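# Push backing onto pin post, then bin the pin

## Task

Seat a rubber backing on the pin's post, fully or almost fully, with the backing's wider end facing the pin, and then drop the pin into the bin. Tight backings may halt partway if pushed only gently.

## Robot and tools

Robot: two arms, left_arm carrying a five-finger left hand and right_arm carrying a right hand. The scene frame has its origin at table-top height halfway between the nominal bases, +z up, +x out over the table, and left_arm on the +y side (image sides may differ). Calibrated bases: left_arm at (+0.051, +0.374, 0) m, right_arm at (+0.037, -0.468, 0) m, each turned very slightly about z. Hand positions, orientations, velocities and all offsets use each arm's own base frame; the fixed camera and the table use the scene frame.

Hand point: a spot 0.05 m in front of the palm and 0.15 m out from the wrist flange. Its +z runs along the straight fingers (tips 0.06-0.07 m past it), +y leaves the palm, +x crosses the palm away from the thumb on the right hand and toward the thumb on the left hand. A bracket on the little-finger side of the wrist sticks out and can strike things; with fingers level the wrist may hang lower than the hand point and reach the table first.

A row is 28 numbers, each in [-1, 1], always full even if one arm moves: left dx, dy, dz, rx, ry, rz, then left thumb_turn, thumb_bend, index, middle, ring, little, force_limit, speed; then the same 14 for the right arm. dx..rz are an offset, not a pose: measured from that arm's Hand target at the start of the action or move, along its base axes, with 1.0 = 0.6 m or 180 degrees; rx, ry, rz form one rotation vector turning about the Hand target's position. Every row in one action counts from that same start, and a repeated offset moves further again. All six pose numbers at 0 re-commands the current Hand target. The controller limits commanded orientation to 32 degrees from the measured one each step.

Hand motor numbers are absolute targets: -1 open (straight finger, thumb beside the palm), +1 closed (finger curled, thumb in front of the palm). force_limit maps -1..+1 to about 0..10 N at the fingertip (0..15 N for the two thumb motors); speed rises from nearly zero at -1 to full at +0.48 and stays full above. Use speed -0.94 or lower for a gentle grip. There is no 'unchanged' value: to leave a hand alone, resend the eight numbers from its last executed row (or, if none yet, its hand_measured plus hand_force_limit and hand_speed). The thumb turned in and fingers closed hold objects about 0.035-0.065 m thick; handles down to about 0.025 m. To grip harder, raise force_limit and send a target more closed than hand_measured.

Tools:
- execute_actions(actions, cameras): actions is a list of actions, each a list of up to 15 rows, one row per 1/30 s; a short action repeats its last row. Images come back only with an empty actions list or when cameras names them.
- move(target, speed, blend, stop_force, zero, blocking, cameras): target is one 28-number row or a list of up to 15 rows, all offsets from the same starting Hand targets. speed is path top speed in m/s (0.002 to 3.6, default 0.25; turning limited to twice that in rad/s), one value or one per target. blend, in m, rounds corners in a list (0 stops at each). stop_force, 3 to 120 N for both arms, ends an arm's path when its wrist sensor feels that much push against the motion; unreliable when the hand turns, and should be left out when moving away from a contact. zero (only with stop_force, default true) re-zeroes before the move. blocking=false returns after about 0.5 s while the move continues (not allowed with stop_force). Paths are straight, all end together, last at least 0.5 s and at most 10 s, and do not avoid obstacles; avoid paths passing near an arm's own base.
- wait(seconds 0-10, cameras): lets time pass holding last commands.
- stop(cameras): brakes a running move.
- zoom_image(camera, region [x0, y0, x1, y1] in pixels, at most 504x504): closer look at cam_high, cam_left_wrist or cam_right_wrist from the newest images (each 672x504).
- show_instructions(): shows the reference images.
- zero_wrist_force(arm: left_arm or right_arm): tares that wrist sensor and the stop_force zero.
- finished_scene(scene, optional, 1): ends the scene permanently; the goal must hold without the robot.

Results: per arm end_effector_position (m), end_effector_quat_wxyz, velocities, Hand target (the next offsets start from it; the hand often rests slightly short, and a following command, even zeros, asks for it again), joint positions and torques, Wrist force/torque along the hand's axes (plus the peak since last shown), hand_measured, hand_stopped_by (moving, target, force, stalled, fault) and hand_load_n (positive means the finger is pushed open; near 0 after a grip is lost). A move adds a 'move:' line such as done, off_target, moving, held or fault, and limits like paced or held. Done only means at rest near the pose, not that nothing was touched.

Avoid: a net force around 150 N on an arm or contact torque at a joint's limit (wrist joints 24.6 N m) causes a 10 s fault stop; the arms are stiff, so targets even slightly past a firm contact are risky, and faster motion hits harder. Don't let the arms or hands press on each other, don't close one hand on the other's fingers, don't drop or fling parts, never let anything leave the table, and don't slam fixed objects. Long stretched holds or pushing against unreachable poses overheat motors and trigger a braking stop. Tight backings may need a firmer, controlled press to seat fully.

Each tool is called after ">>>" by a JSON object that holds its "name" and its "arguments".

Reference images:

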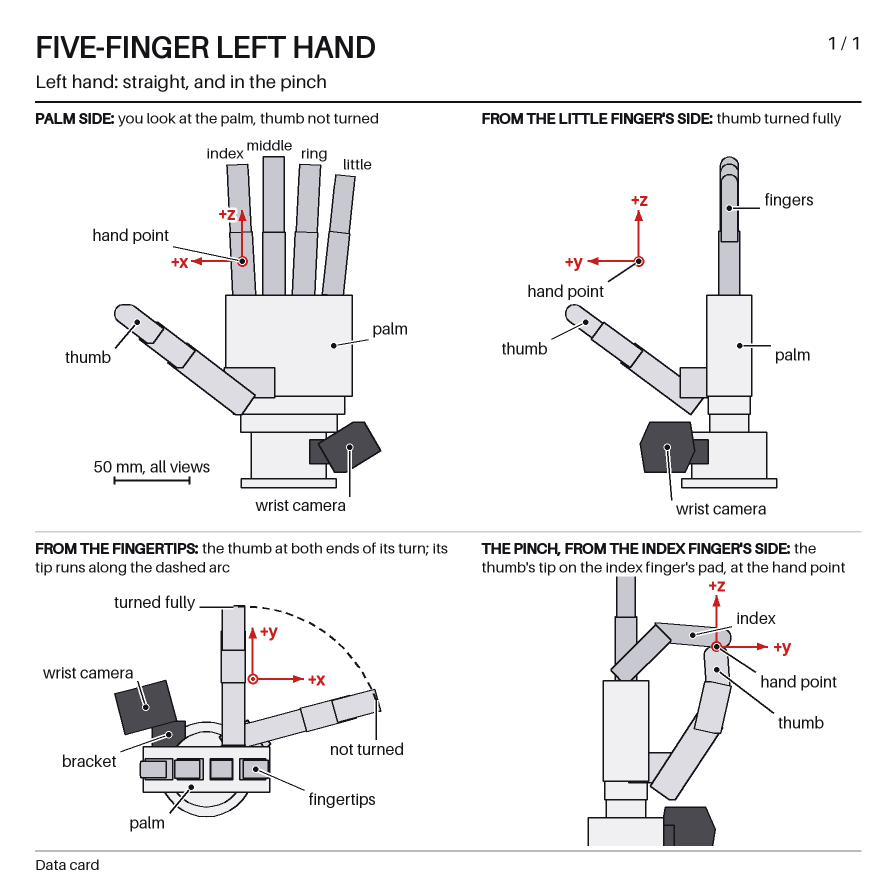

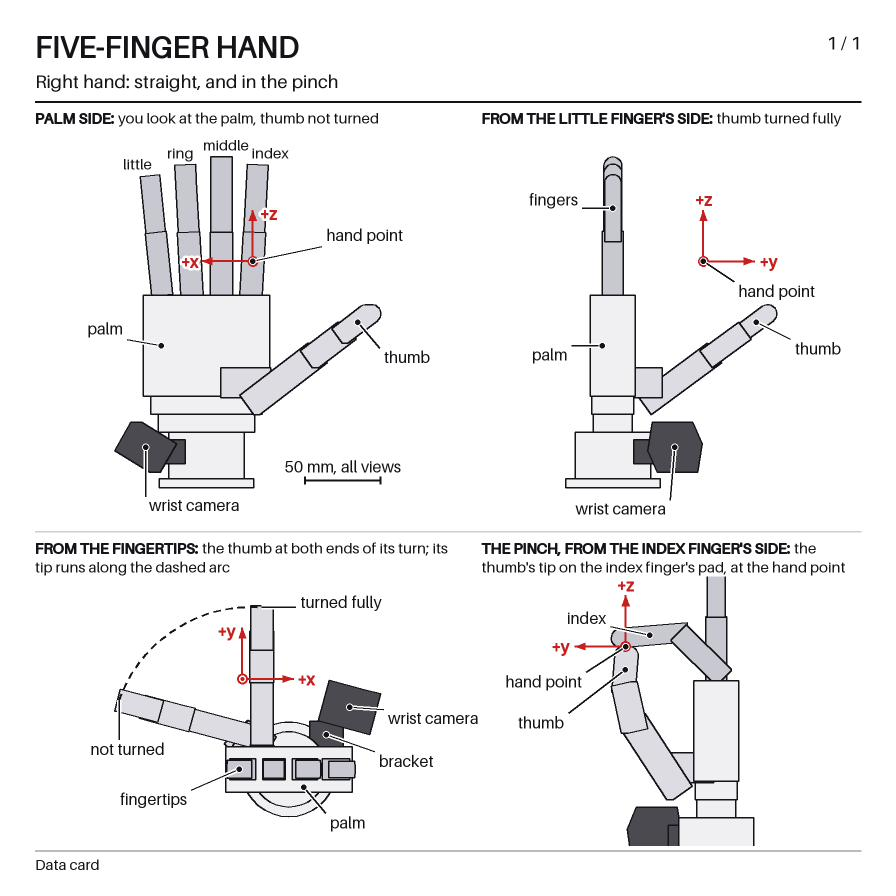

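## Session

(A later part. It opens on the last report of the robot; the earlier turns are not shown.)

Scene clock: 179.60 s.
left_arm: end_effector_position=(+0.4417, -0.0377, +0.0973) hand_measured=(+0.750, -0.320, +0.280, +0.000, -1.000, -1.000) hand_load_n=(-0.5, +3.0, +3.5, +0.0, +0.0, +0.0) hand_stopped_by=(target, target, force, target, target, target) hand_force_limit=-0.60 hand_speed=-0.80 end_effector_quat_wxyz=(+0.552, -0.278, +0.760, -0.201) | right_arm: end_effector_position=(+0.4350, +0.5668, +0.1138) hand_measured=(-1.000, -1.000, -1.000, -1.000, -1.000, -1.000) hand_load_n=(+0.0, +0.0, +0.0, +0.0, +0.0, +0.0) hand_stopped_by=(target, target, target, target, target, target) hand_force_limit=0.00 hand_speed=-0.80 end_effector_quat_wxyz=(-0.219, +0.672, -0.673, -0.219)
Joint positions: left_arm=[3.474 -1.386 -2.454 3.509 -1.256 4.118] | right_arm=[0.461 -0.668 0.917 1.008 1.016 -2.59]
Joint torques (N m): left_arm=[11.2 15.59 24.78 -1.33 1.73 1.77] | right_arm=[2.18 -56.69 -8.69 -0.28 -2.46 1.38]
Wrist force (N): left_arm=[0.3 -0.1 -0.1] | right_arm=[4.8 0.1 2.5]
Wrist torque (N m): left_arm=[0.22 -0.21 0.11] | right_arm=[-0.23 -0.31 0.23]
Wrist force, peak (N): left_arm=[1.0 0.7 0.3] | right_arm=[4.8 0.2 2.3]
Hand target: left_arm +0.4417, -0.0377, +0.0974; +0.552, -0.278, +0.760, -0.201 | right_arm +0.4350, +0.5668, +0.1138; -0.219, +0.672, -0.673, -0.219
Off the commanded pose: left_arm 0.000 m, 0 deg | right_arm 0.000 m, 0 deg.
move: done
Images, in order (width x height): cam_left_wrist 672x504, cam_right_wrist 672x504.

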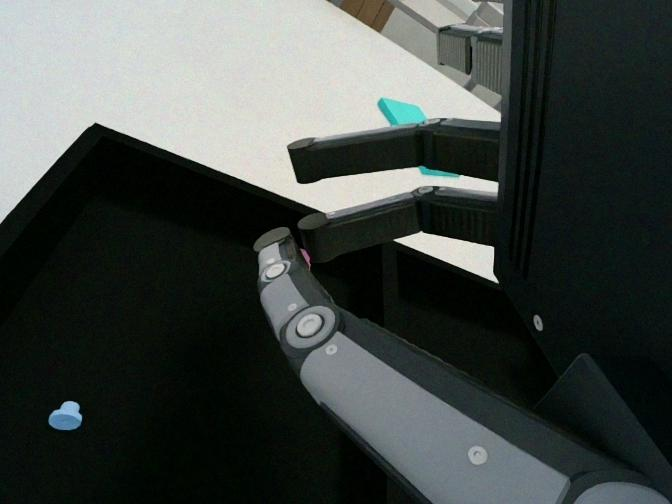

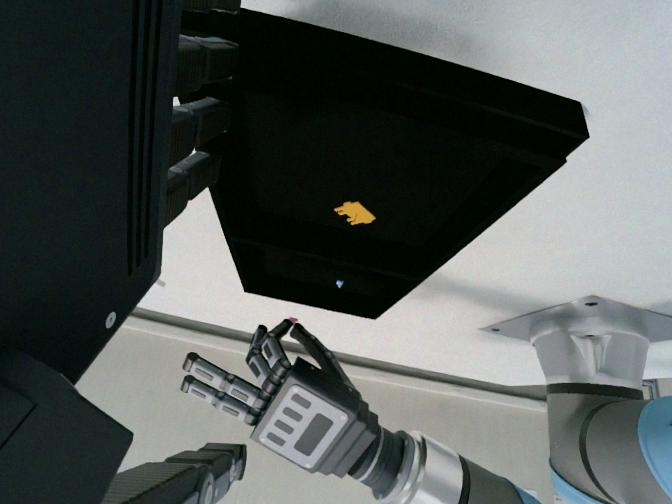

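>>> {"name": "move", "arguments": {"target": [-0.06, -0.2538, 0.0, 0, 0, 0, 0.75, -0.32, 0.28, 0.0, -1, -1, -0.6, -0.8, 0, 0, 0, 0, 0, 0, -1, -1, -1, -1, -1, -1, 0, -0.8], "speed": 0.08, "cameras": ["all"]}}

>>> {"name": "zoom_image", "arguments": {"camera": "cam_right_wrist", "region": [300, 180, 420, 300]}}

>>> {"name": "zoom_image", "arguments": {"camera": "cam_left_wrist", "region": [120, 190, 360, 400]}}

Scene clock: 186.90 s.
left_arm: end_effector_position=(+0.4057, -0.1899, +0.0974) hand_measured=(+0.750, -0.320, +0.280, +0.000, -1.000, -1.000) hand_load_n=(-1.0, +3.5, +3.5, +0.0, +0.0, +0.0) hand_stopped_by=(target, target, force, target, target, target) hand_force_limit=-0.60 hand_speed=-0.80 end_effector_quat_wxyz=(+0.552, -0.278, +0.760, -0.201) | right_arm: end_effector_position=(+0.4350, +0.5668, +0.1138) hand_measured=(-1.000, -1.000, -1.000, -1.000, -1.000, -1.000) hand_load_n=(+0.0, +0.0, +0.0, +0.0, +0.0, +0.0) hand_stopped_by=(target, target, target, target, target, target) hand_force_limit=0.00 hand_speed=-0.80 end_effector_quat_wxyz=(-0.219, +0.672, -0.673, -0.219)
Joint positions: left_arm=[2.769 -1.551 -2.313 3.528 -1.925 3.892] | right_arm=[0.461 -0.668 0.917 1.008 1.016 -2.59]
Joint torques (N m): left_arm=[-9.58 6.31 23.37 -1.75 -1.85 -1.85] | right_arm=[2.03 -56.37 -9.74 -0.18 -2.58 1.35]
Wrist force (N): left_arm=[1.0 -0.6 -0.1] | right_arm=[4.6 0.2 2.0]
Wrist torque (N m): left_arm=[0.18 -0.35 0.15] | right_arm=[-0.20 -0.29 0.23]
Wrist force, peak (N): left_arm=[1.3 0.7 -0.3] | right_arm=[4.8 0.1 2.5]
Hand target: left_arm +0.4057, -0.1900, +0.0974; +0.552, -0.278, +0.760, -0.201 | right_arm +0.4350, +0.5668, +0.1138; -0.219, +0.672, -0.673, -0.219
Off the commanded pose: left_arm 0.000 m, 0 deg | right_arm 0.000 m, 0 deg.
move: done

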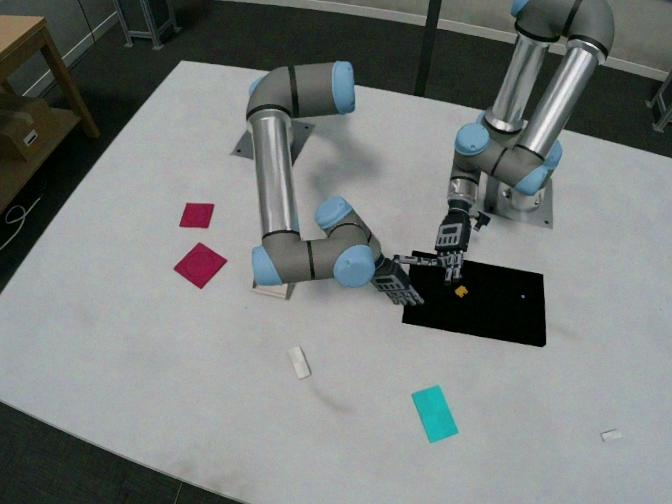

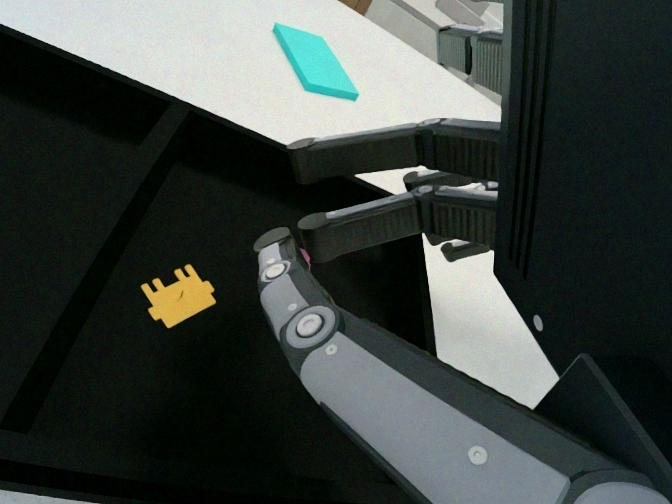

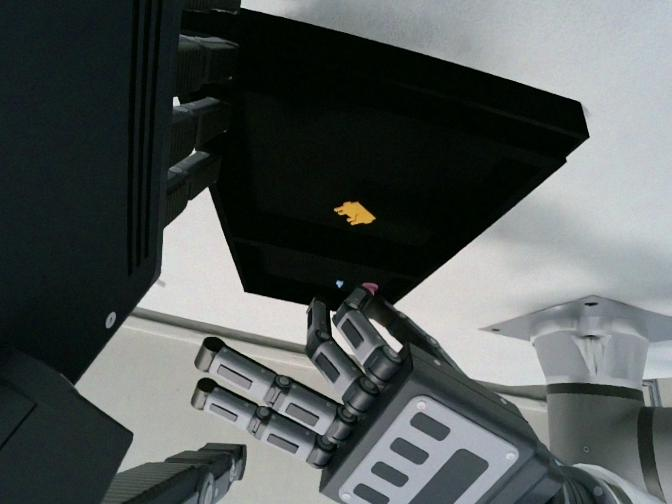

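Scaled by 4.200 from the camera's 672x504 image, which has a finer 960x720 frame.

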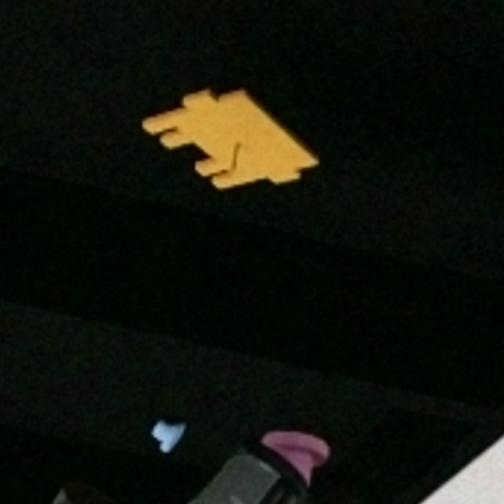

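Scaled by 2.100 from the camera's 672x504 image, which has a finer 960x720 frame.

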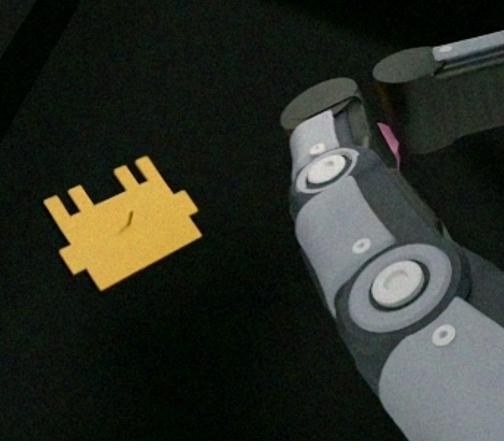

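>>> {"name": "zoom_image", "arguments": {"camera": "cam_left_wrist", "region": [150, 265, 210, 325]}}

>>> {"name": "zoom_image", "arguments": {"camera": "cam_right_wrist", "region": [350, 270, 390, 310]}}

>>> {"name": "zoom_image", "arguments": {"camera": "cam_left_wrist", "region": [290, 235, 325, 270]}}

Scaled by 8.400 from the camera's 672x504 image, which has a finer 960x720 frame.

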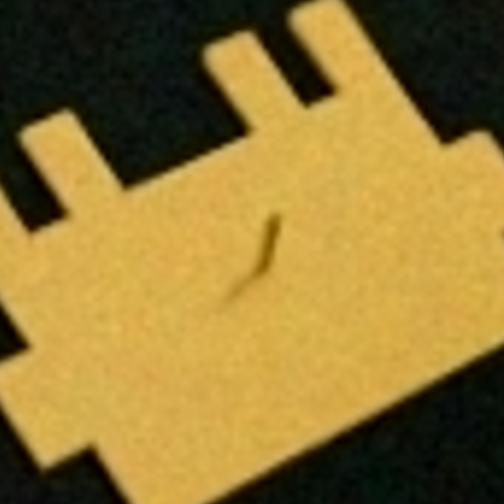

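Scaled by 12.600 from the camera's 672x504 image, which has a finer 960x720 frame.

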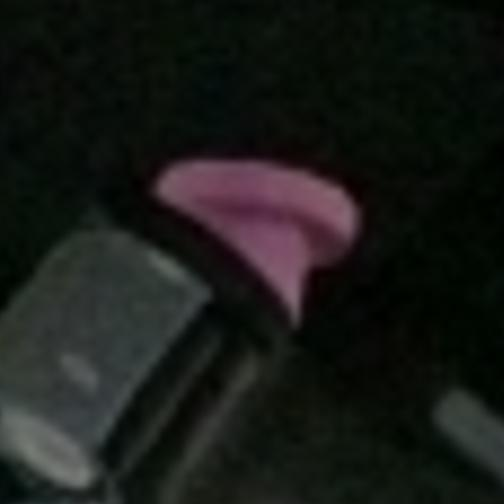

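Scaled by 14.400 from the camera's 672x504 image, which has a finer 960x720 frame.

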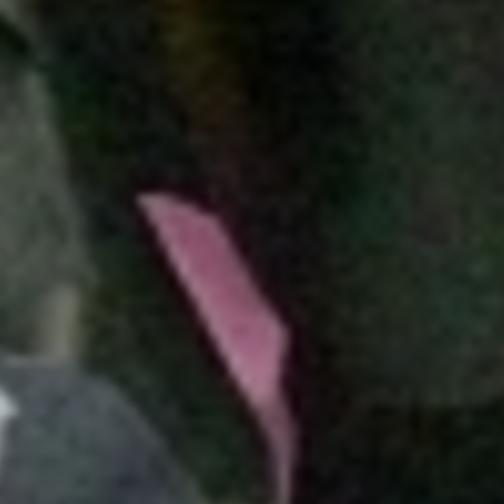

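>>> {"name": "move", "arguments": {"target": [0.0168, 0.02, -0.104, 0, 0, 0, 0.75, -0.32, 0.28, 0.0, -1, -1, -0.6, -0.8, 0, 0, 0, 0, 0, 0, -1, -1, -1, -1, -1, -1, 0, -0.8], "speed": 0.05, "cameras": ["cam_left_wrist", "cam_right_wrist"]}}

>>> {"name": "zoom_image", "arguments": {"camera": "cam_right_wrist", "region": [320, 190, 400, 270]}}

>>> {"name": "zoom_image", "arguments": {"camera": "cam_left_wrist", "region": [180, 200, 320, 320]}}

Scene clock: 198.57 s.
left_arm: end_effector_position=(+0.4158, -0.1780, +0.0351) hand_measured=(+0.750, -0.320, +0.280, +0.000, -1.000, -1.000) hand_load_n=(-1.0, +3.5, +3.5, +0.0, +0.0, +0.0) hand_stopped_by=(target, target, force, target, target, target) hand_force_limit=-0.60 hand_speed=-0.80 end_effector_quat_wxyz=(+0.552, -0.278, +0.760, -0.201) | right_arm: end_effector_position=(+0.4350, +0.5668, +0.1138) hand_measured=(-1.000, -1.000, -1.000, -1.000, -1.000, -1.000) hand_load_n=(+0.0, +0.0, +0.0, +0.0, +0.0, +0.0) hand_stopped_by=(target, target, target, target, target, target) hand_force_limit=0.00 hand_speed=-0.80 end_effector_quat_wxyz=(-0.219, +0.672, -0.673, -0.219)
Joint positions: left_arm=[2.827 -1.697 -2.391 3.758 -1.87 3.911] | right_arm=[0.461 -0.668 0.917 1.008 1.016 -2.59]
Joint torques (N m): left_arm=[12.28 11.38 1.18 3.72 1.2 1.79] | right_arm=[0.73 -56.25 -9.83 -0.25 -2.49 1.19]
Wrist force (N): left_arm=[1.4 0.1 -0.2] | right_arm=[4.6 0.2 2.5]
Wrist torque (N m): left_arm=[0.32 -0.42 -0.02] | right_arm=[-0.21 -0.29 0.22]
Wrist force, peak (N): left_arm=[1.6 0.1 -0.1] | right_arm=[4.8 0.2 2.5]
Hand target: left_arm +0.4158, -0.1780, +0.0350; +0.552, -0.278, +0.760, -0.201 | right_arm +0.4350, +0.5668, +0.1138; -0.219, +0.672, -0.673, -0.219
Off the commanded pose: left_arm 0.000 m, 0 deg | right_arm 0.000 m, 0 deg.
move: done
Images, in order (width x height): cam_left_wrist 672x504, cam_right_wrist 672x504.

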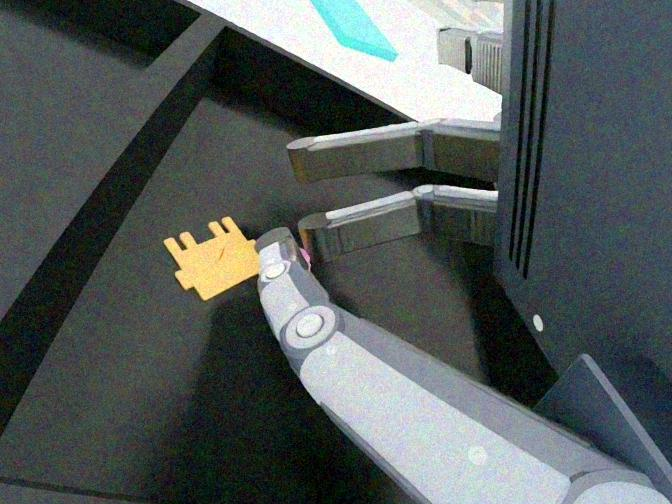

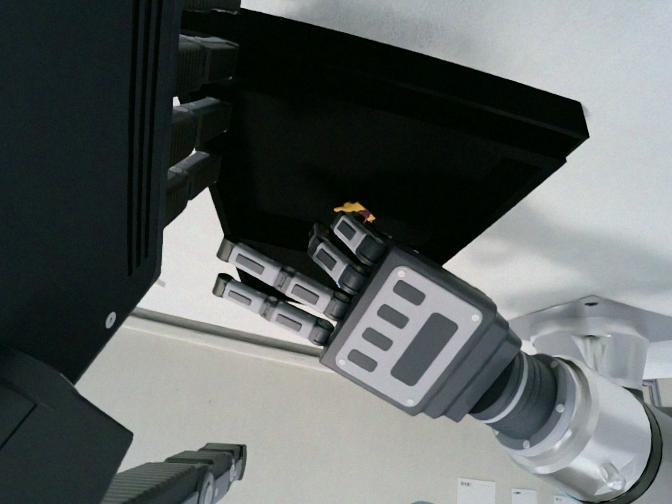

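Scaled by 6.300 from the camera's 672x504 image, which has a finer 960x720 frame.

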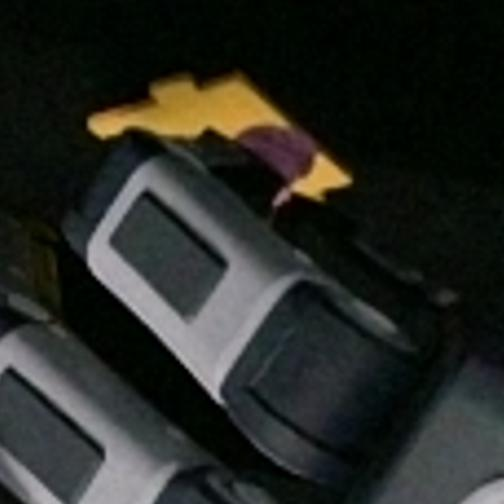

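Scaled by 3.600 from the camera's 672x504 image, which has a finer 960x720 frame.

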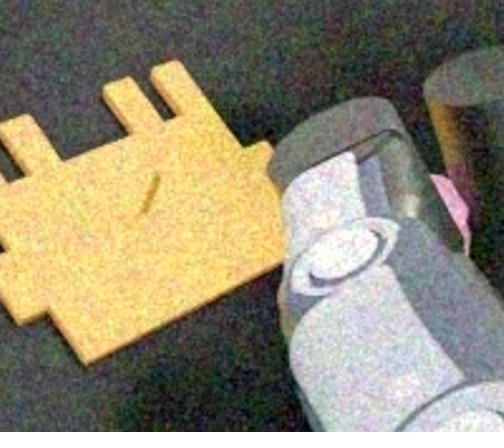

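>>> {"name": "zoom_image", "arguments": {"camera": "cam_left_wrist", "region": [195, 230, 245, 280]}}

>>> {"name": "zoom_image", "arguments": {"camera": "cam_left_wrist", "region": [285, 235, 325, 275]}}

>>> {"name": "zoom_image", "arguments": {"camera": "cam_right_wrist", "region": [345, 195, 385, 235]}}

Scaled by 10.080 from the camera's 672x504 image, which has a finer 960x720 frame.

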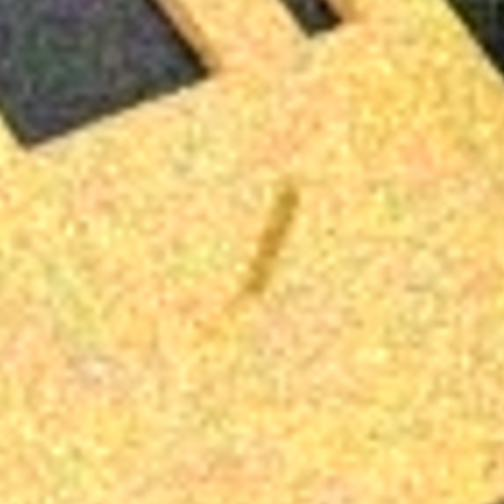

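Scaled by 12.600 from the camera's 672x504 image, which has a finer 960x720 frame.

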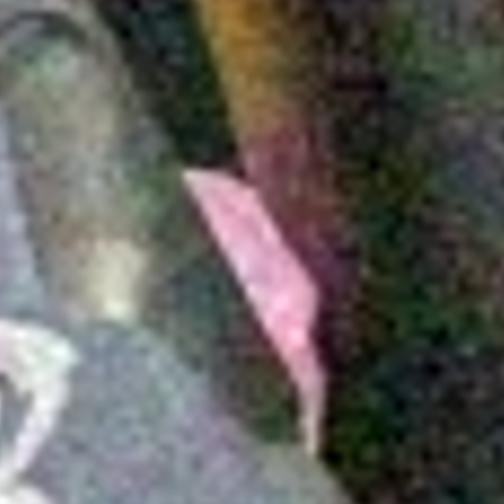

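Scaled by 12.600 from the camera's 672x504 image, which has a finer 960x720 frame.

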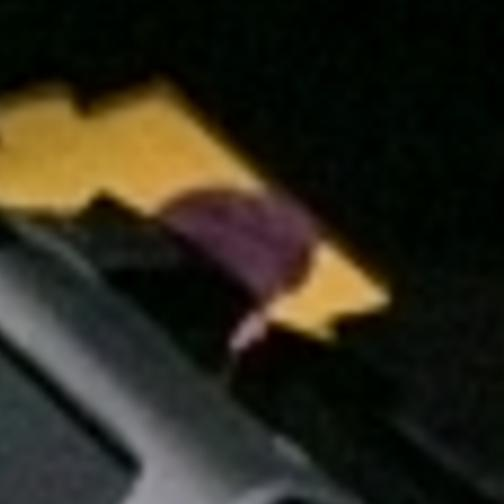

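>>> {"name": "move", "arguments": {"target": [0.0, 0.0395, 0.0, 0, 0, 0, 0.75, -0.32, 0.28, 0.0, -1, -1, -0.6, -0.8, 0, 0, 0, 0, 0, 0, -1, -1, -1, -1, -1, -1, 0, -0.8], "speed": 0.03, "cameras": ["cam_left_wrist", "cam_right_wrist"]}}

>>> {"name": "zoom_image", "arguments": {"camera": "cam_right_wrist", "region": [335, 195, 375, 235]}}

>>> {"name": "zoom_image", "arguments": {"camera": "cam_left_wrist", "region": [230, 200, 330, 300]}}

Scene clock: 204.70 s.
left_arm: end_effector_position=(+0.4158, -0.1543, +0.0350) hand_measured=(+0.750, -0.320, +0.280, +0.000, -1.000, -1.000) hand_load_n=(-0.5, +3.5, +3.5, +0.0, +0.0, +0.0) hand_stopped_by=(target, target, force, target, target, target) hand_force_limit=-0.60 hand_speed=-0.80 end_effector_quat_wxyz=(+0.552, -0.278, +0.760, -0.201) | right_arm: end_effector_position=(+0.4350, +0.5668, +0.1138) hand_measured=(-1.000, -1.000, -1.000, -1.000, -1.000, -1.000) hand_load_n=(+0.0, +0.0, +0.0, +0.0, +0.0, +0.0) hand_stopped_by=(target, target, target, target, target, target) hand_force_limit=0.00 hand_speed=-0.80 end_effector_quat_wxyz=(-0.219, +0.672, -0.673, -0.219)
Joint positions: left_arm=[2.921 -1.656 -2.439 3.774 -1.781 3.943] | right_arm=[0.461 -0.668 0.917 1.008 1.016 -2.59]
Joint torques (N m): left_arm=[11.61 24.6 0.33 3.41 1.43 1.73] | right_arm=[1.13 -56.7 -9.03 -0.29 -2.54 1.09]
Wrist force (N): left_arm=[1.2 0.3 0.1] | right_arm=[4.7 -0.1 2.4]
Wrist torque (N m): left_arm=[0.27 -0.37 0.00] | right_arm=[-0.25 -0.30 0.22]
Wrist force, peak (N): left_arm=[1.8 0.2 0.0] | right_arm=[4.9 0.2 2.5]
Hand target: left_arm +0.4158, -0.1543, +0.0350; +0.552, -0.278, +0.760, -0.201 | right_arm +0.4350, +0.5668, +0.1138; -0.219, +0.672, -0.673, -0.219
Off the commanded pose: left_arm 0.000 m, 0 deg | right_arm 0.000 m, 0 deg.
move: done
Images, in order (width x height): cam_left_wrist 672x504, cam_right_wrist 672x504.

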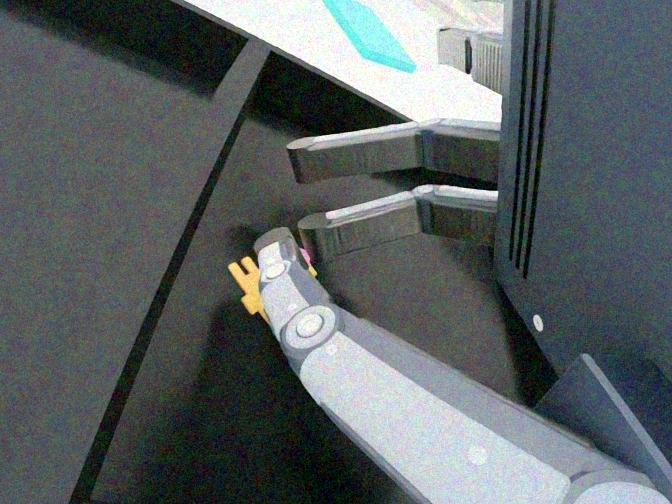

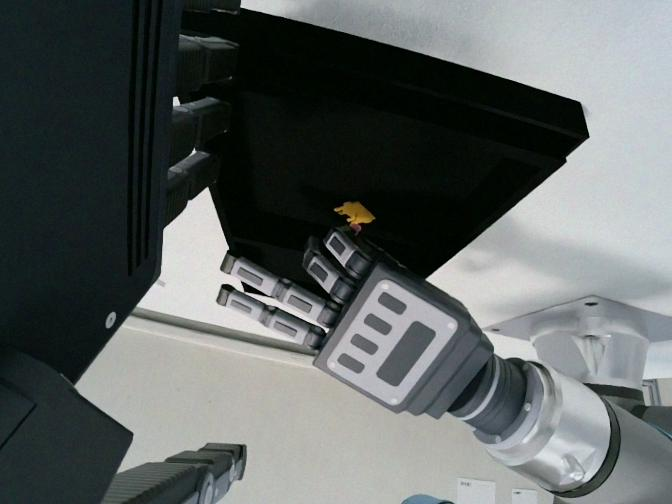

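Scaled by 12.600 from the camera's 672x504 image, which has a finer 960x720 frame.

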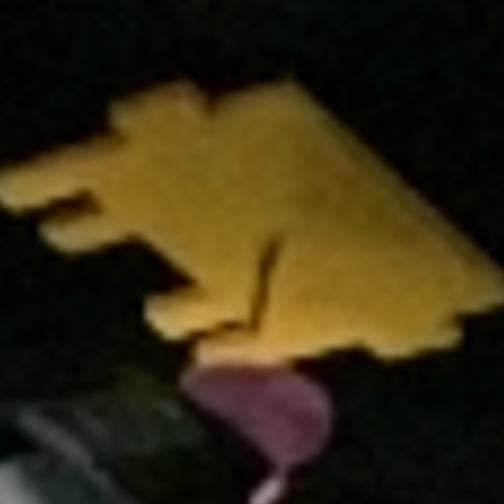

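Scaled by 5.040 from the camera's 672x504 image, which has a finer 960x720 frame.

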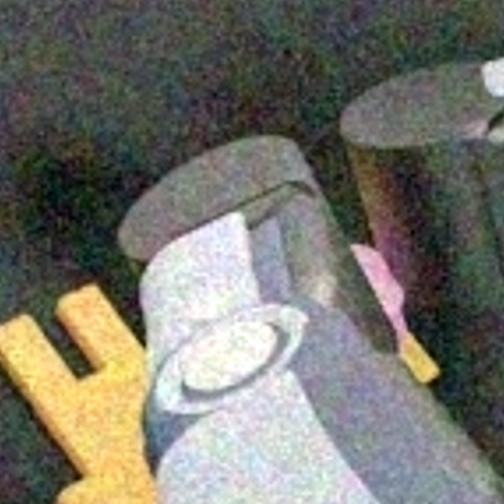

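>>> {"name": "move", "arguments": {"target": [0.0012, 0.0, -0.0067, 0, 0, 0, 0.75, -0.32, 0.28, 0.0, -1, -1, -0.6, -0.8, 0, 0, 0, 0, 0, 0, -1, -1, -1, -1, -1, -1, 0, -0.8], "speed": 0.02, "cameras": ["cam_left_wrist", "cam_right_wrist"]}}

>>> {"name": "zoom_image", "arguments": {"camera": "cam_right_wrist", "region": [340, 205, 370, 235]}}

>>> {"name": "zoom_image", "arguments": {"camera": "cam_left_wrist", "region": [270, 225, 330, 285]}}

Scene clock: 207.60 s.
left_arm: end_effector_position=(+0.4165, -0.1543, +0.0310) hand_measured=(+0.750, -0.320, +0.280, +0.000, -1.000, -1.000) hand_load_n=(-0.5, +3.5, +3.5, +0.5, +0.0, +0.0) hand_stopped_by=(target, target, force, target, target, target) hand_force_limit=-0.60 hand_speed=-0.80 end_effector_quat_wxyz=(+0.552, -0.278, +0.760, -0.201) | right_arm: end_effector_position=(+0.4350, +0.5668, +0.1138) hand_measured=(-1.000, -1.000, -1.000, -1.000, -1.000, -1.000) hand_load_n=(+0.0, +0.0, +0.0, +0.0, +0.0, +0.0) hand_stopped_by=(target, target, target, target, target, target) hand_force_limit=0.00 hand_speed=-0.80 end_effector_quat_wxyz=(-0.219, +0.672, -0.673, -0.219)
Joint positions: left_arm=[2.923 -1.669 -2.441 3.789 -1.78 3.943] | right_arm=[0.461 -0.668 0.917 1.008 1.016 -2.59]
Joint torques (N m): left_arm=[12.21 8.98 0.99 3.1 1.26 1.8] | right_arm=[0.78 -57.11 -9.19 -0.41 -2.51 1.24]
Wrist force (N): left_arm=[1.4 0.4 0.6] | right_arm=[4.6 0.0 2.3]
Wrist torque (N m): left_arm=[0.25 -0.38 0.01] | right_arm=[-0.24 -0.29 0.22]
Wrist force, peak (N): left_arm=[1.4 0.4 0.6] | right_arm=[4.8 0.4 2.4]
Hand target: left_arm +0.4165, -0.1543, +0.0309; +0.552, -0.278, +0.760, -0.201 | right_arm +0.4350, +0.5668, +0.1138; -0.219, +0.672, -0.673, -0.219
Off the commanded pose: left_arm 0.000 m, 0 deg | right_arm 0.000 m, 0 deg.
move: done
Images, in order (width x height): cam_left_wrist 672x504, cam_right_wrist 672x504.

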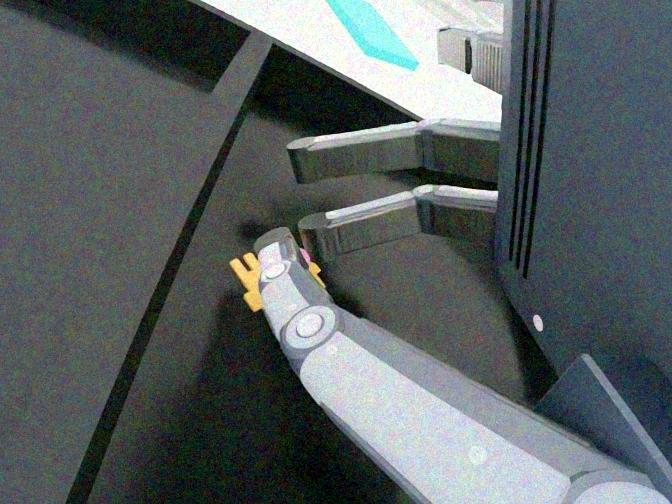

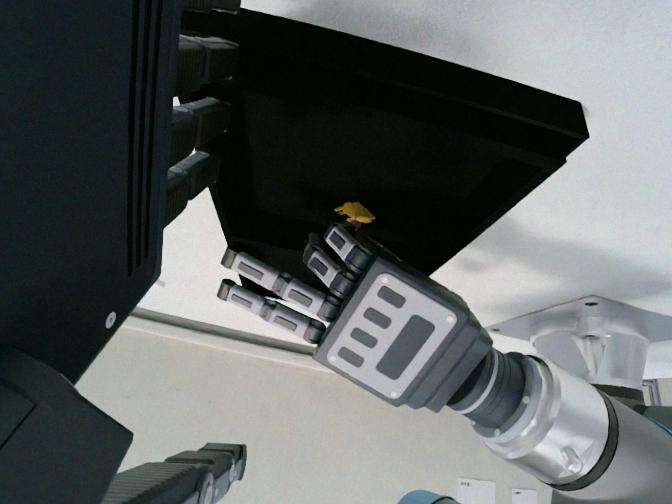

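Scaled by 16.800 from the camera's 672x504 image, which has a finer 960x720 frame.

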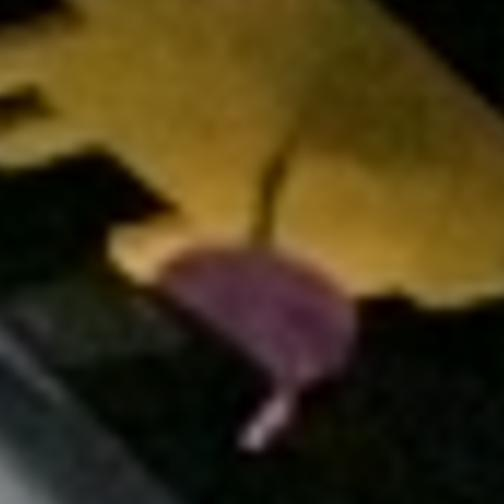

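Scaled by 8.400 from the camera's 672x504 image, which has a finer 960x720 frame.

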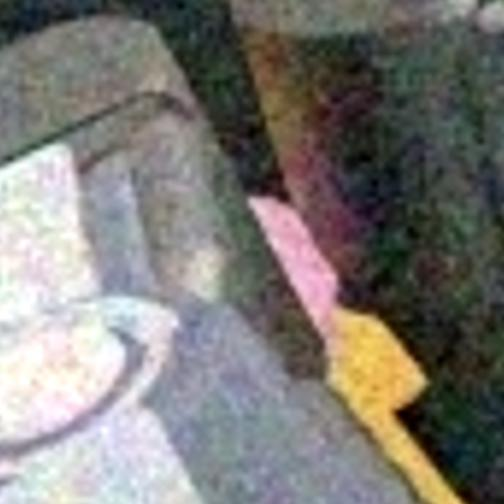

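>>> {"name": "move", "arguments": {"target": [0.0, 0.0, -0.0158, 0, 0, 0, 0.75, -0.32, 0.28, 0.0, -1, -1, -0.6, -0.8, 0, 0, 0, 0, 0, 0, -1, -1, -1, -1, -1, -1, 0, -0.8], "speed": 0.008, "stop_force": 3, "cameras": ["cam_left_wrist", "cam_right_wrist"]}}

>>> {"name": "zoom_image", "arguments": {"camera": "cam_right_wrist", "region": [340, 205, 370, 235]}}

>>> {"name": "zoom_image", "arguments": {"camera": "cam_left_wrist", "region": [270, 225, 330, 285]}}

Scene clock: 210.50 s.
left_arm: end_effector_position=(+0.4165, -0.1543, +0.0267) hand_measured=(+0.750, -0.320, +0.280, +0.000, -1.000, -1.000) hand_load_n=(-1.0, +2.0, +2.5, +0.0, +0.0, -0.5) hand_stopped_by=(target, target, force, target, target, target) hand_force_limit=-0.60 hand_speed=-0.80 end_effector_quat_wxyz=(+0.552, -0.278, +0.760, -0.201) | right_arm: end_effector_position=(+0.4350, +0.5668, +0.1138) hand_measured=(-1.000, -1.000, -1.000, -1.000, -1.000, -1.000) hand_load_n=(+0.0, +0.0, +0.0, +0.0, +0.0, +0.0) hand_stopped_by=(target, target, target, target, target, target) hand_force_limit=0.00 hand_speed=-0.80 end_effector_quat_wxyz=(-0.219, +0.672, -0.673, -0.219)
Joint positions: left_arm=[2.923 -1.682 -2.445 3.806 -1.78 3.943] | right_arm=[0.461 -0.668 0.917 1.008 1.016 -2.59]
Joint torques (N m): left_arm=[9.96 24.78 19.74 -1.91 0.58 1.27] | right_arm=[-0.15 -57.05 -8.76 -0.22 -2.47 0.96]
Wrist force (N): left_arm=[0.5 -0.5 -0.1] | right_arm=[4.5 0.0 2.4]
Wrist torque (N m): left_arm=[0.21 -0.34 0.00] | right_arm=[-0.25 -0.27 0.21]
Wrist force, peak (N): left_arm=[-1.1 -2.8 -0.8] | right_arm=[4.9 0.2 2.5]
Hand target: left_arm +0.4165, -0.1543, +0.0267; +0.552, -0.278, +0.760, -0.201 (not the last commanded pose) | right_arm +0.4350, +0.5668, +0.1138; -0.219, +0.672, -0.673, -0.219
Off the commanded pose: left_arm 0.005 m, 0 deg | right_arm 0.000 m, 0 deg.
move: contact (left_arm)
Images, in order (width x height): cam_left_wrist 672x504, cam_right_wrist 672x504.

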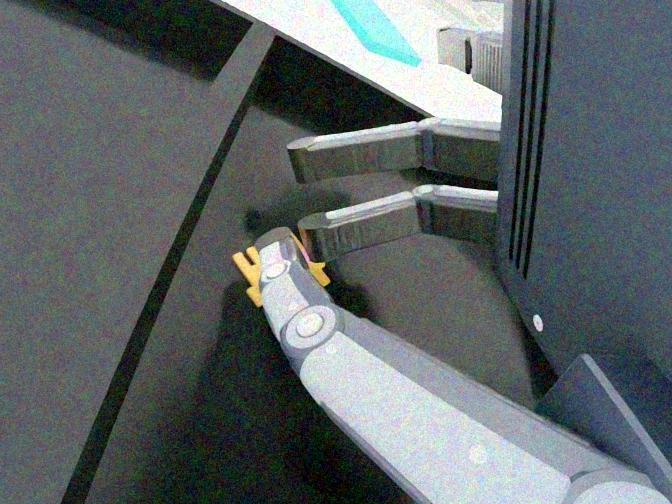

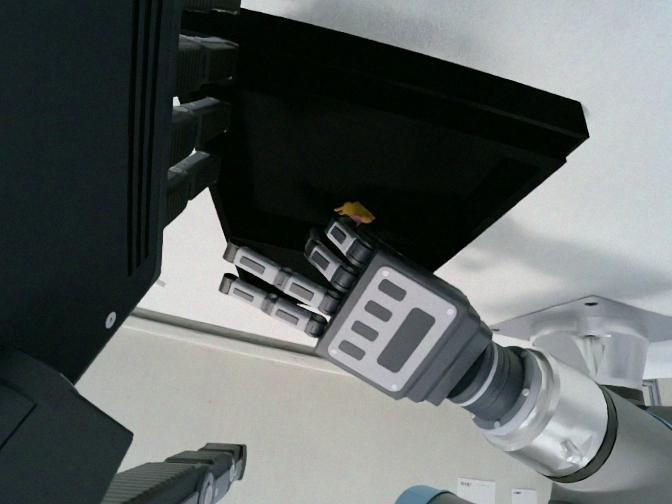

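Scaled by 16.800 from the camera's 672x504 image, which has a finer 960x720 frame.

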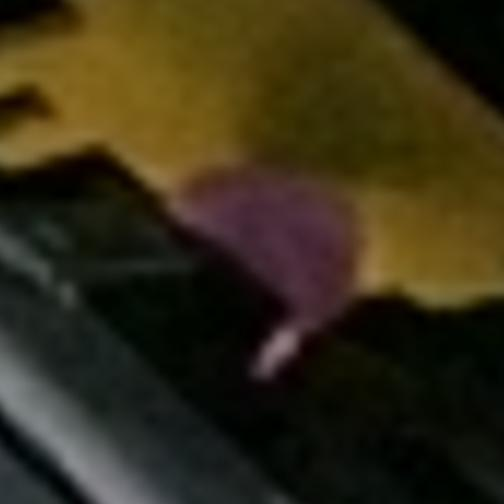

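Scaled by 8.400 from the camera's 672x504 image, which has a finer 960x720 frame.

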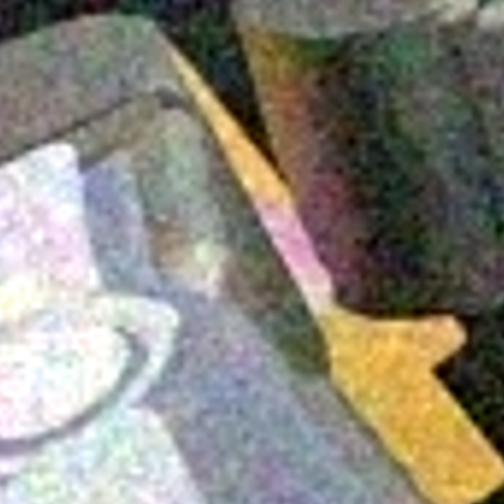

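>>> {"name": "move", "arguments": {"target": [0.0, 0.0, 0.007, 0, 0, 0, 0.75, -0.32, 0.28, 0.0, -1, -1, -0.6, -0.8, 0, 0, 0, 0, 0, 0, -1, -1, -1, -1, -1, -1, 0, -0.8], "speed": 0.01, "cameras": ["cam_left_wrist", "cam_right_wrist"]}}

>>> {"name": "zoom_image", "arguments": {"camera": "cam_right_wrist", "region": [340, 205, 370, 235]}}

>>> {"name": "zoom_image", "arguments": {"camera": "cam_left_wrist", "region": [270, 225, 330, 285]}}

Scene clock: 213.60 s.
left_arm: end_effector_position=(+0.4165, -0.1543, +0.0308) hand_measured=(+0.750, -0.320, +0.280, +0.000, -1.000, -1.000) hand_load_n=(+0.0, +0.0, +0.0, -0.5, +0.0, +0.0) hand_stopped_by=(target, target, force, target, target, target) hand_force_limit=-0.60 hand_speed=-0.80 end_effector_quat_wxyz=(+0.552, -0.278, +0.760, -0.201) | right_arm: end_effector_position=(+0.4350, +0.5668, +0.1138) hand_measured=(-1.000, -1.000, -1.000, -1.000, -1.000, -1.000) hand_load_n=(+0.0, +0.0, +0.0, +0.0, +0.0, +0.0) hand_stopped_by=(target, target, target, target, target, target) hand_force_limit=0.00 hand_speed=-0.80 end_effector_quat_wxyz=(-0.219, +0.672, -0.673, -0.219)
Joint positions: left_arm=[2.923 -1.67 -2.441 3.79 -1.78 3.943] | right_arm=[0.461 -0.668 0.917 1.008 1.016 -2.59]
Joint torques (N m): left_arm=[5.37 24.72 20.35 -1.8 -1.16 1.71] | right_arm=[-0.38 -56.46 -9.15 -0.34 -2.46 1.03]
Wrist force (N): left_arm=[0.8 0.3 0.4] | right_arm=[4.4 0.1 2.3]
Wrist torque (N m): left_arm=[0.24 -0.30 -0.02] | right_arm=[-0.23 -0.27 0.22]
Wrist force, peak (N): left_arm=[1.3 0.4 0.6] | right_arm=[4.8 0.1 2.3]
Hand target: left_arm +0.4165, -0.1543, +0.0309; +0.552, -0.278, +0.760, -0.201 | right_arm +0.4350, +0.5668, +0.1138; -0.219, +0.672, -0.673, -0.219
Off the commanded pose: left_arm 0.000 m, 0 deg | right_arm 0.000 m, 0 deg.
move: done
Images, in order (width x height): cam_left_wrist 672x504, cam_right_wrist 672x504.

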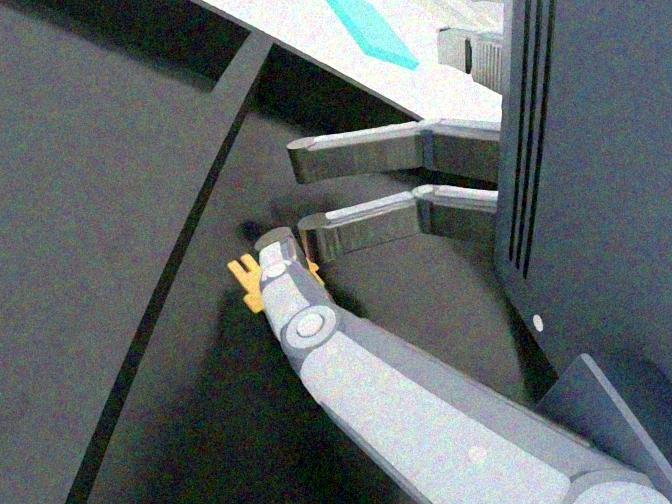

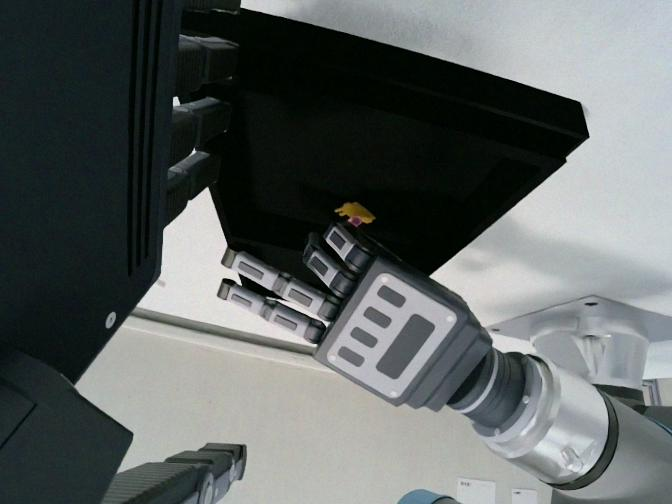

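Scaled by 16.800 from the camera's 672x504 image, which has a finer 960x720 frame.

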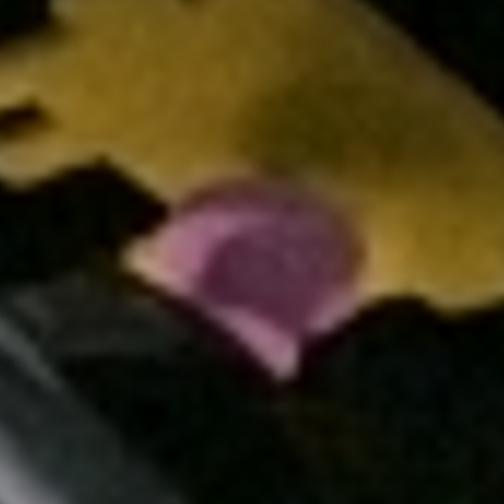

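Scaled by 8.400 from the camera's 672x504 image, which has a finer 960x720 frame.

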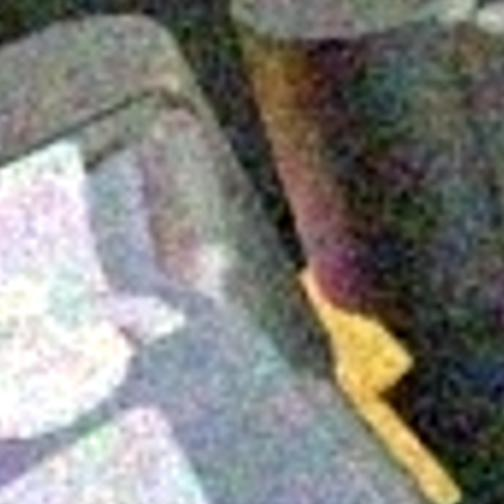

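>>> {"name": "move", "arguments": {"target": [0.0, 0.0, 0.0, 0, 0, 0, 0.75, -0.36, 0.2, 0.0, -1, -1, -0.6, -0.6, 0, 0, 0, 0, 0, 0, -1, -1, -1, -1, -1, -1, 0, -0.8], "speed": 0.02}}

>>> {"name": "move", "arguments": {"target": [[0.0, 0.0, 0.05, 0, 0, 0, 0.75, -0.36, 0.2, 0.0, -1, -1, -0.6, -0.6, 0, 0, 0, 0, 0, 0, -1, -1, -1, -1, -1, -1, 0, -0.8], [0.0, -0.04, 0.05, 0, 0, 0, 0.75, -0.36, 0.2, 0.0, -1, -1, -0.6, -0.6, 0, 0, 0, 0, 0, 0, -1, -1, -1, -1, -1, -1, 0, -0.8]], "speed": 0.05, "cameras": ["cam_left_wrist", "cam_right_wrist"]}}

>>> {"name": "zoom_image", "arguments": {"camera": "cam_right_wrist", "region": [325, 190, 385, 235]}}

>>> {"name": "zoom_image", "arguments": {"camera": "cam_left_wrist", "region": [150, 220, 270, 320]}}

Scene clock: 215.13 s.
left_arm: end_effector_position=(+0.4165, -0.1543, +0.0309) hand_measured=(+0.750, -0.360, +0.200, +0.000, -1.000, -1.000) hand_load_n=(+0.0, +0.0, +0.0, +0.0, +0.0, +0.0) hand_stopped_by=(target, target, target, target, target, target) hand_force_limit=-0.60 hand_speed=-0.60 end_effector_quat_wxyz=(+0.552, -0.278, +0.760, -0.201) | right_arm: end_effector_position=(+0.4350, +0.5668, +0.1138) hand_measured=(-1.000, -1.000, -1.000, -1.000, -1.000, -1.000) hand_load_n=(+0.0, +0.0, +0.0, +0.0, +0.0, +0.0) hand_stopped_by=(target, target, target, target, target, target) hand_force_limit=0.00 hand_speed=-0.80 end_effector_quat_wxyz=(-0.219, +0.672, -0.673, -0.219)
Joint positions: left_arm=[2.923 -1.669 -2.441 3.79 -1.78 3.943] | right_arm=[0.461 -0.668 0.917 1.008 1.016 -2.59]
Joint torques (N m): left_arm=[2.01 23.9 20.01 -1.82 -0.83 1.68] | right_arm=[-1.06 -56.45 -9.43 -0.3 -2.42 0.97]
Wrist force (N): left_arm=[1.2 0.4 0.3] | right_arm=[4.6 0.0 2.6]
Wrist torque (N m): left_arm=[0.26 -0.37 0.00] | right_arm=[-0.25 -0.30 0.22]
Wrist force, peak (N): left_arm=[1.3 0.3 0.7] | right_arm=[4.8 0.2 2.5]
Hand target: left_arm +0.4165, -0.1543, +0.0309; +0.552, -0.278, +0.760, -0.201 | right_arm +0.4350, +0.5668, +0.1138; -0.219, +0.672, -0.673, -0.219
Off the commanded pose: left_arm 0.000 m, 0 deg | right_arm 0.000 m, 0 deg.
move: done

Scene clock: 217.17 s.
left_arm: end_effector_position=(+0.4165, -0.1782, +0.0609) hand_measured=(+0.750, -0.360, +0.200, +0.000, -1.000, -1.000) hand_load_n=(+0.0, +0.0, +0.0, +0.0, +0.0, +0.0) hand_stopped_by=(target, target, target, target, target, target) hand_force_limit=-0.60 hand_speed=-0.60 end_effector_quat_wxyz=(+0.552, -0.278, +0.760, -0.201) | right_arm: end_effector_position=(+0.4350, +0.5668, +0.1138) hand_measured=(-1.000, -1.000, -1.000, -1.000, -1.000, -1.000) hand_load_n=(+0.0, -0.5, +0.0, +0.0, +0.0, +0.0) hand_stopped_by=(target, target, target, target, target, target) hand_force_limit=0.00 hand_speed=-0.80 end_effector_quat_wxyz=(-0.219, +0.672, -0.673, -0.219)
Joint positions: left_arm=[2.827 -1.63 -2.363 3.663 -1.87 3.912] | right_arm=[0.461 -0.668 0.917 1.008 1.016 -2.59]
Joint torques (N m): left_arm=[-9.2 11.11 20.63 -1.89 -1.64 -1.9] | right_arm=[0.11 -57.1 -9.24 -0.25 -2.53 0.85]
Wrist force (N): left_arm=[1.2 0.4 0.2] | right_arm=[4.6 0.2 2.3]
Wrist torque (N m): left_arm=[0.35 -0.33 0.13] | right_arm=[-0.21 -0.29 0.23]
Wrist force, peak (N): left_arm=[1.4 0.9 0.5] | right_arm=[4.8 0.0 2.5]
Hand target: left_arm +0.4165, -0.1783, +0.0609; +0.552, -0.278, +0.760, -0.201 | right_arm +0.4350, +0.5668, +0.1138; -0.219, +0.672, -0.673, -0.219
Off the commanded pose: left_arm 0.000 m, 0 deg | right_arm 0.000 m, 0 deg.
move: done
Images, in order (width x height): cam_left_wrist 672x504, cam_right_wrist 672x504.

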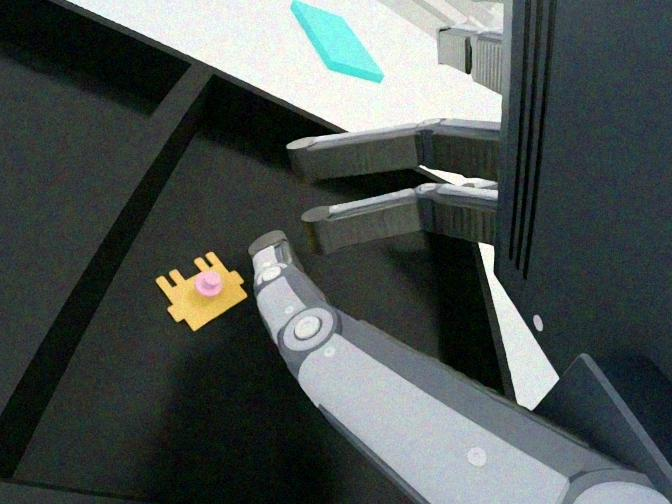

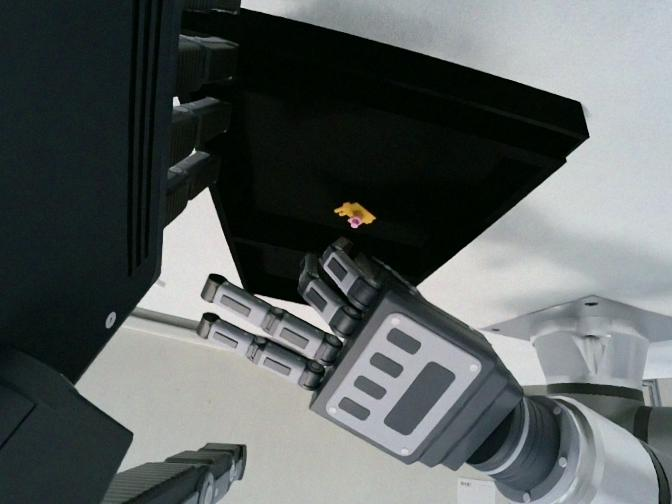

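Scaled by 8.400 from the camera's 672x504 image, which has a finer 960x720 frame.

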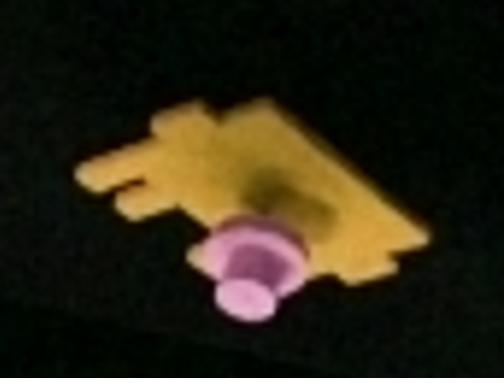

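Scaled by 4.200 from the camera's 672x504 image, which has a finer 960x720 frame.

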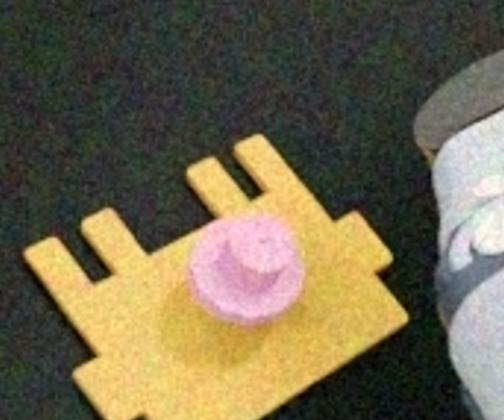

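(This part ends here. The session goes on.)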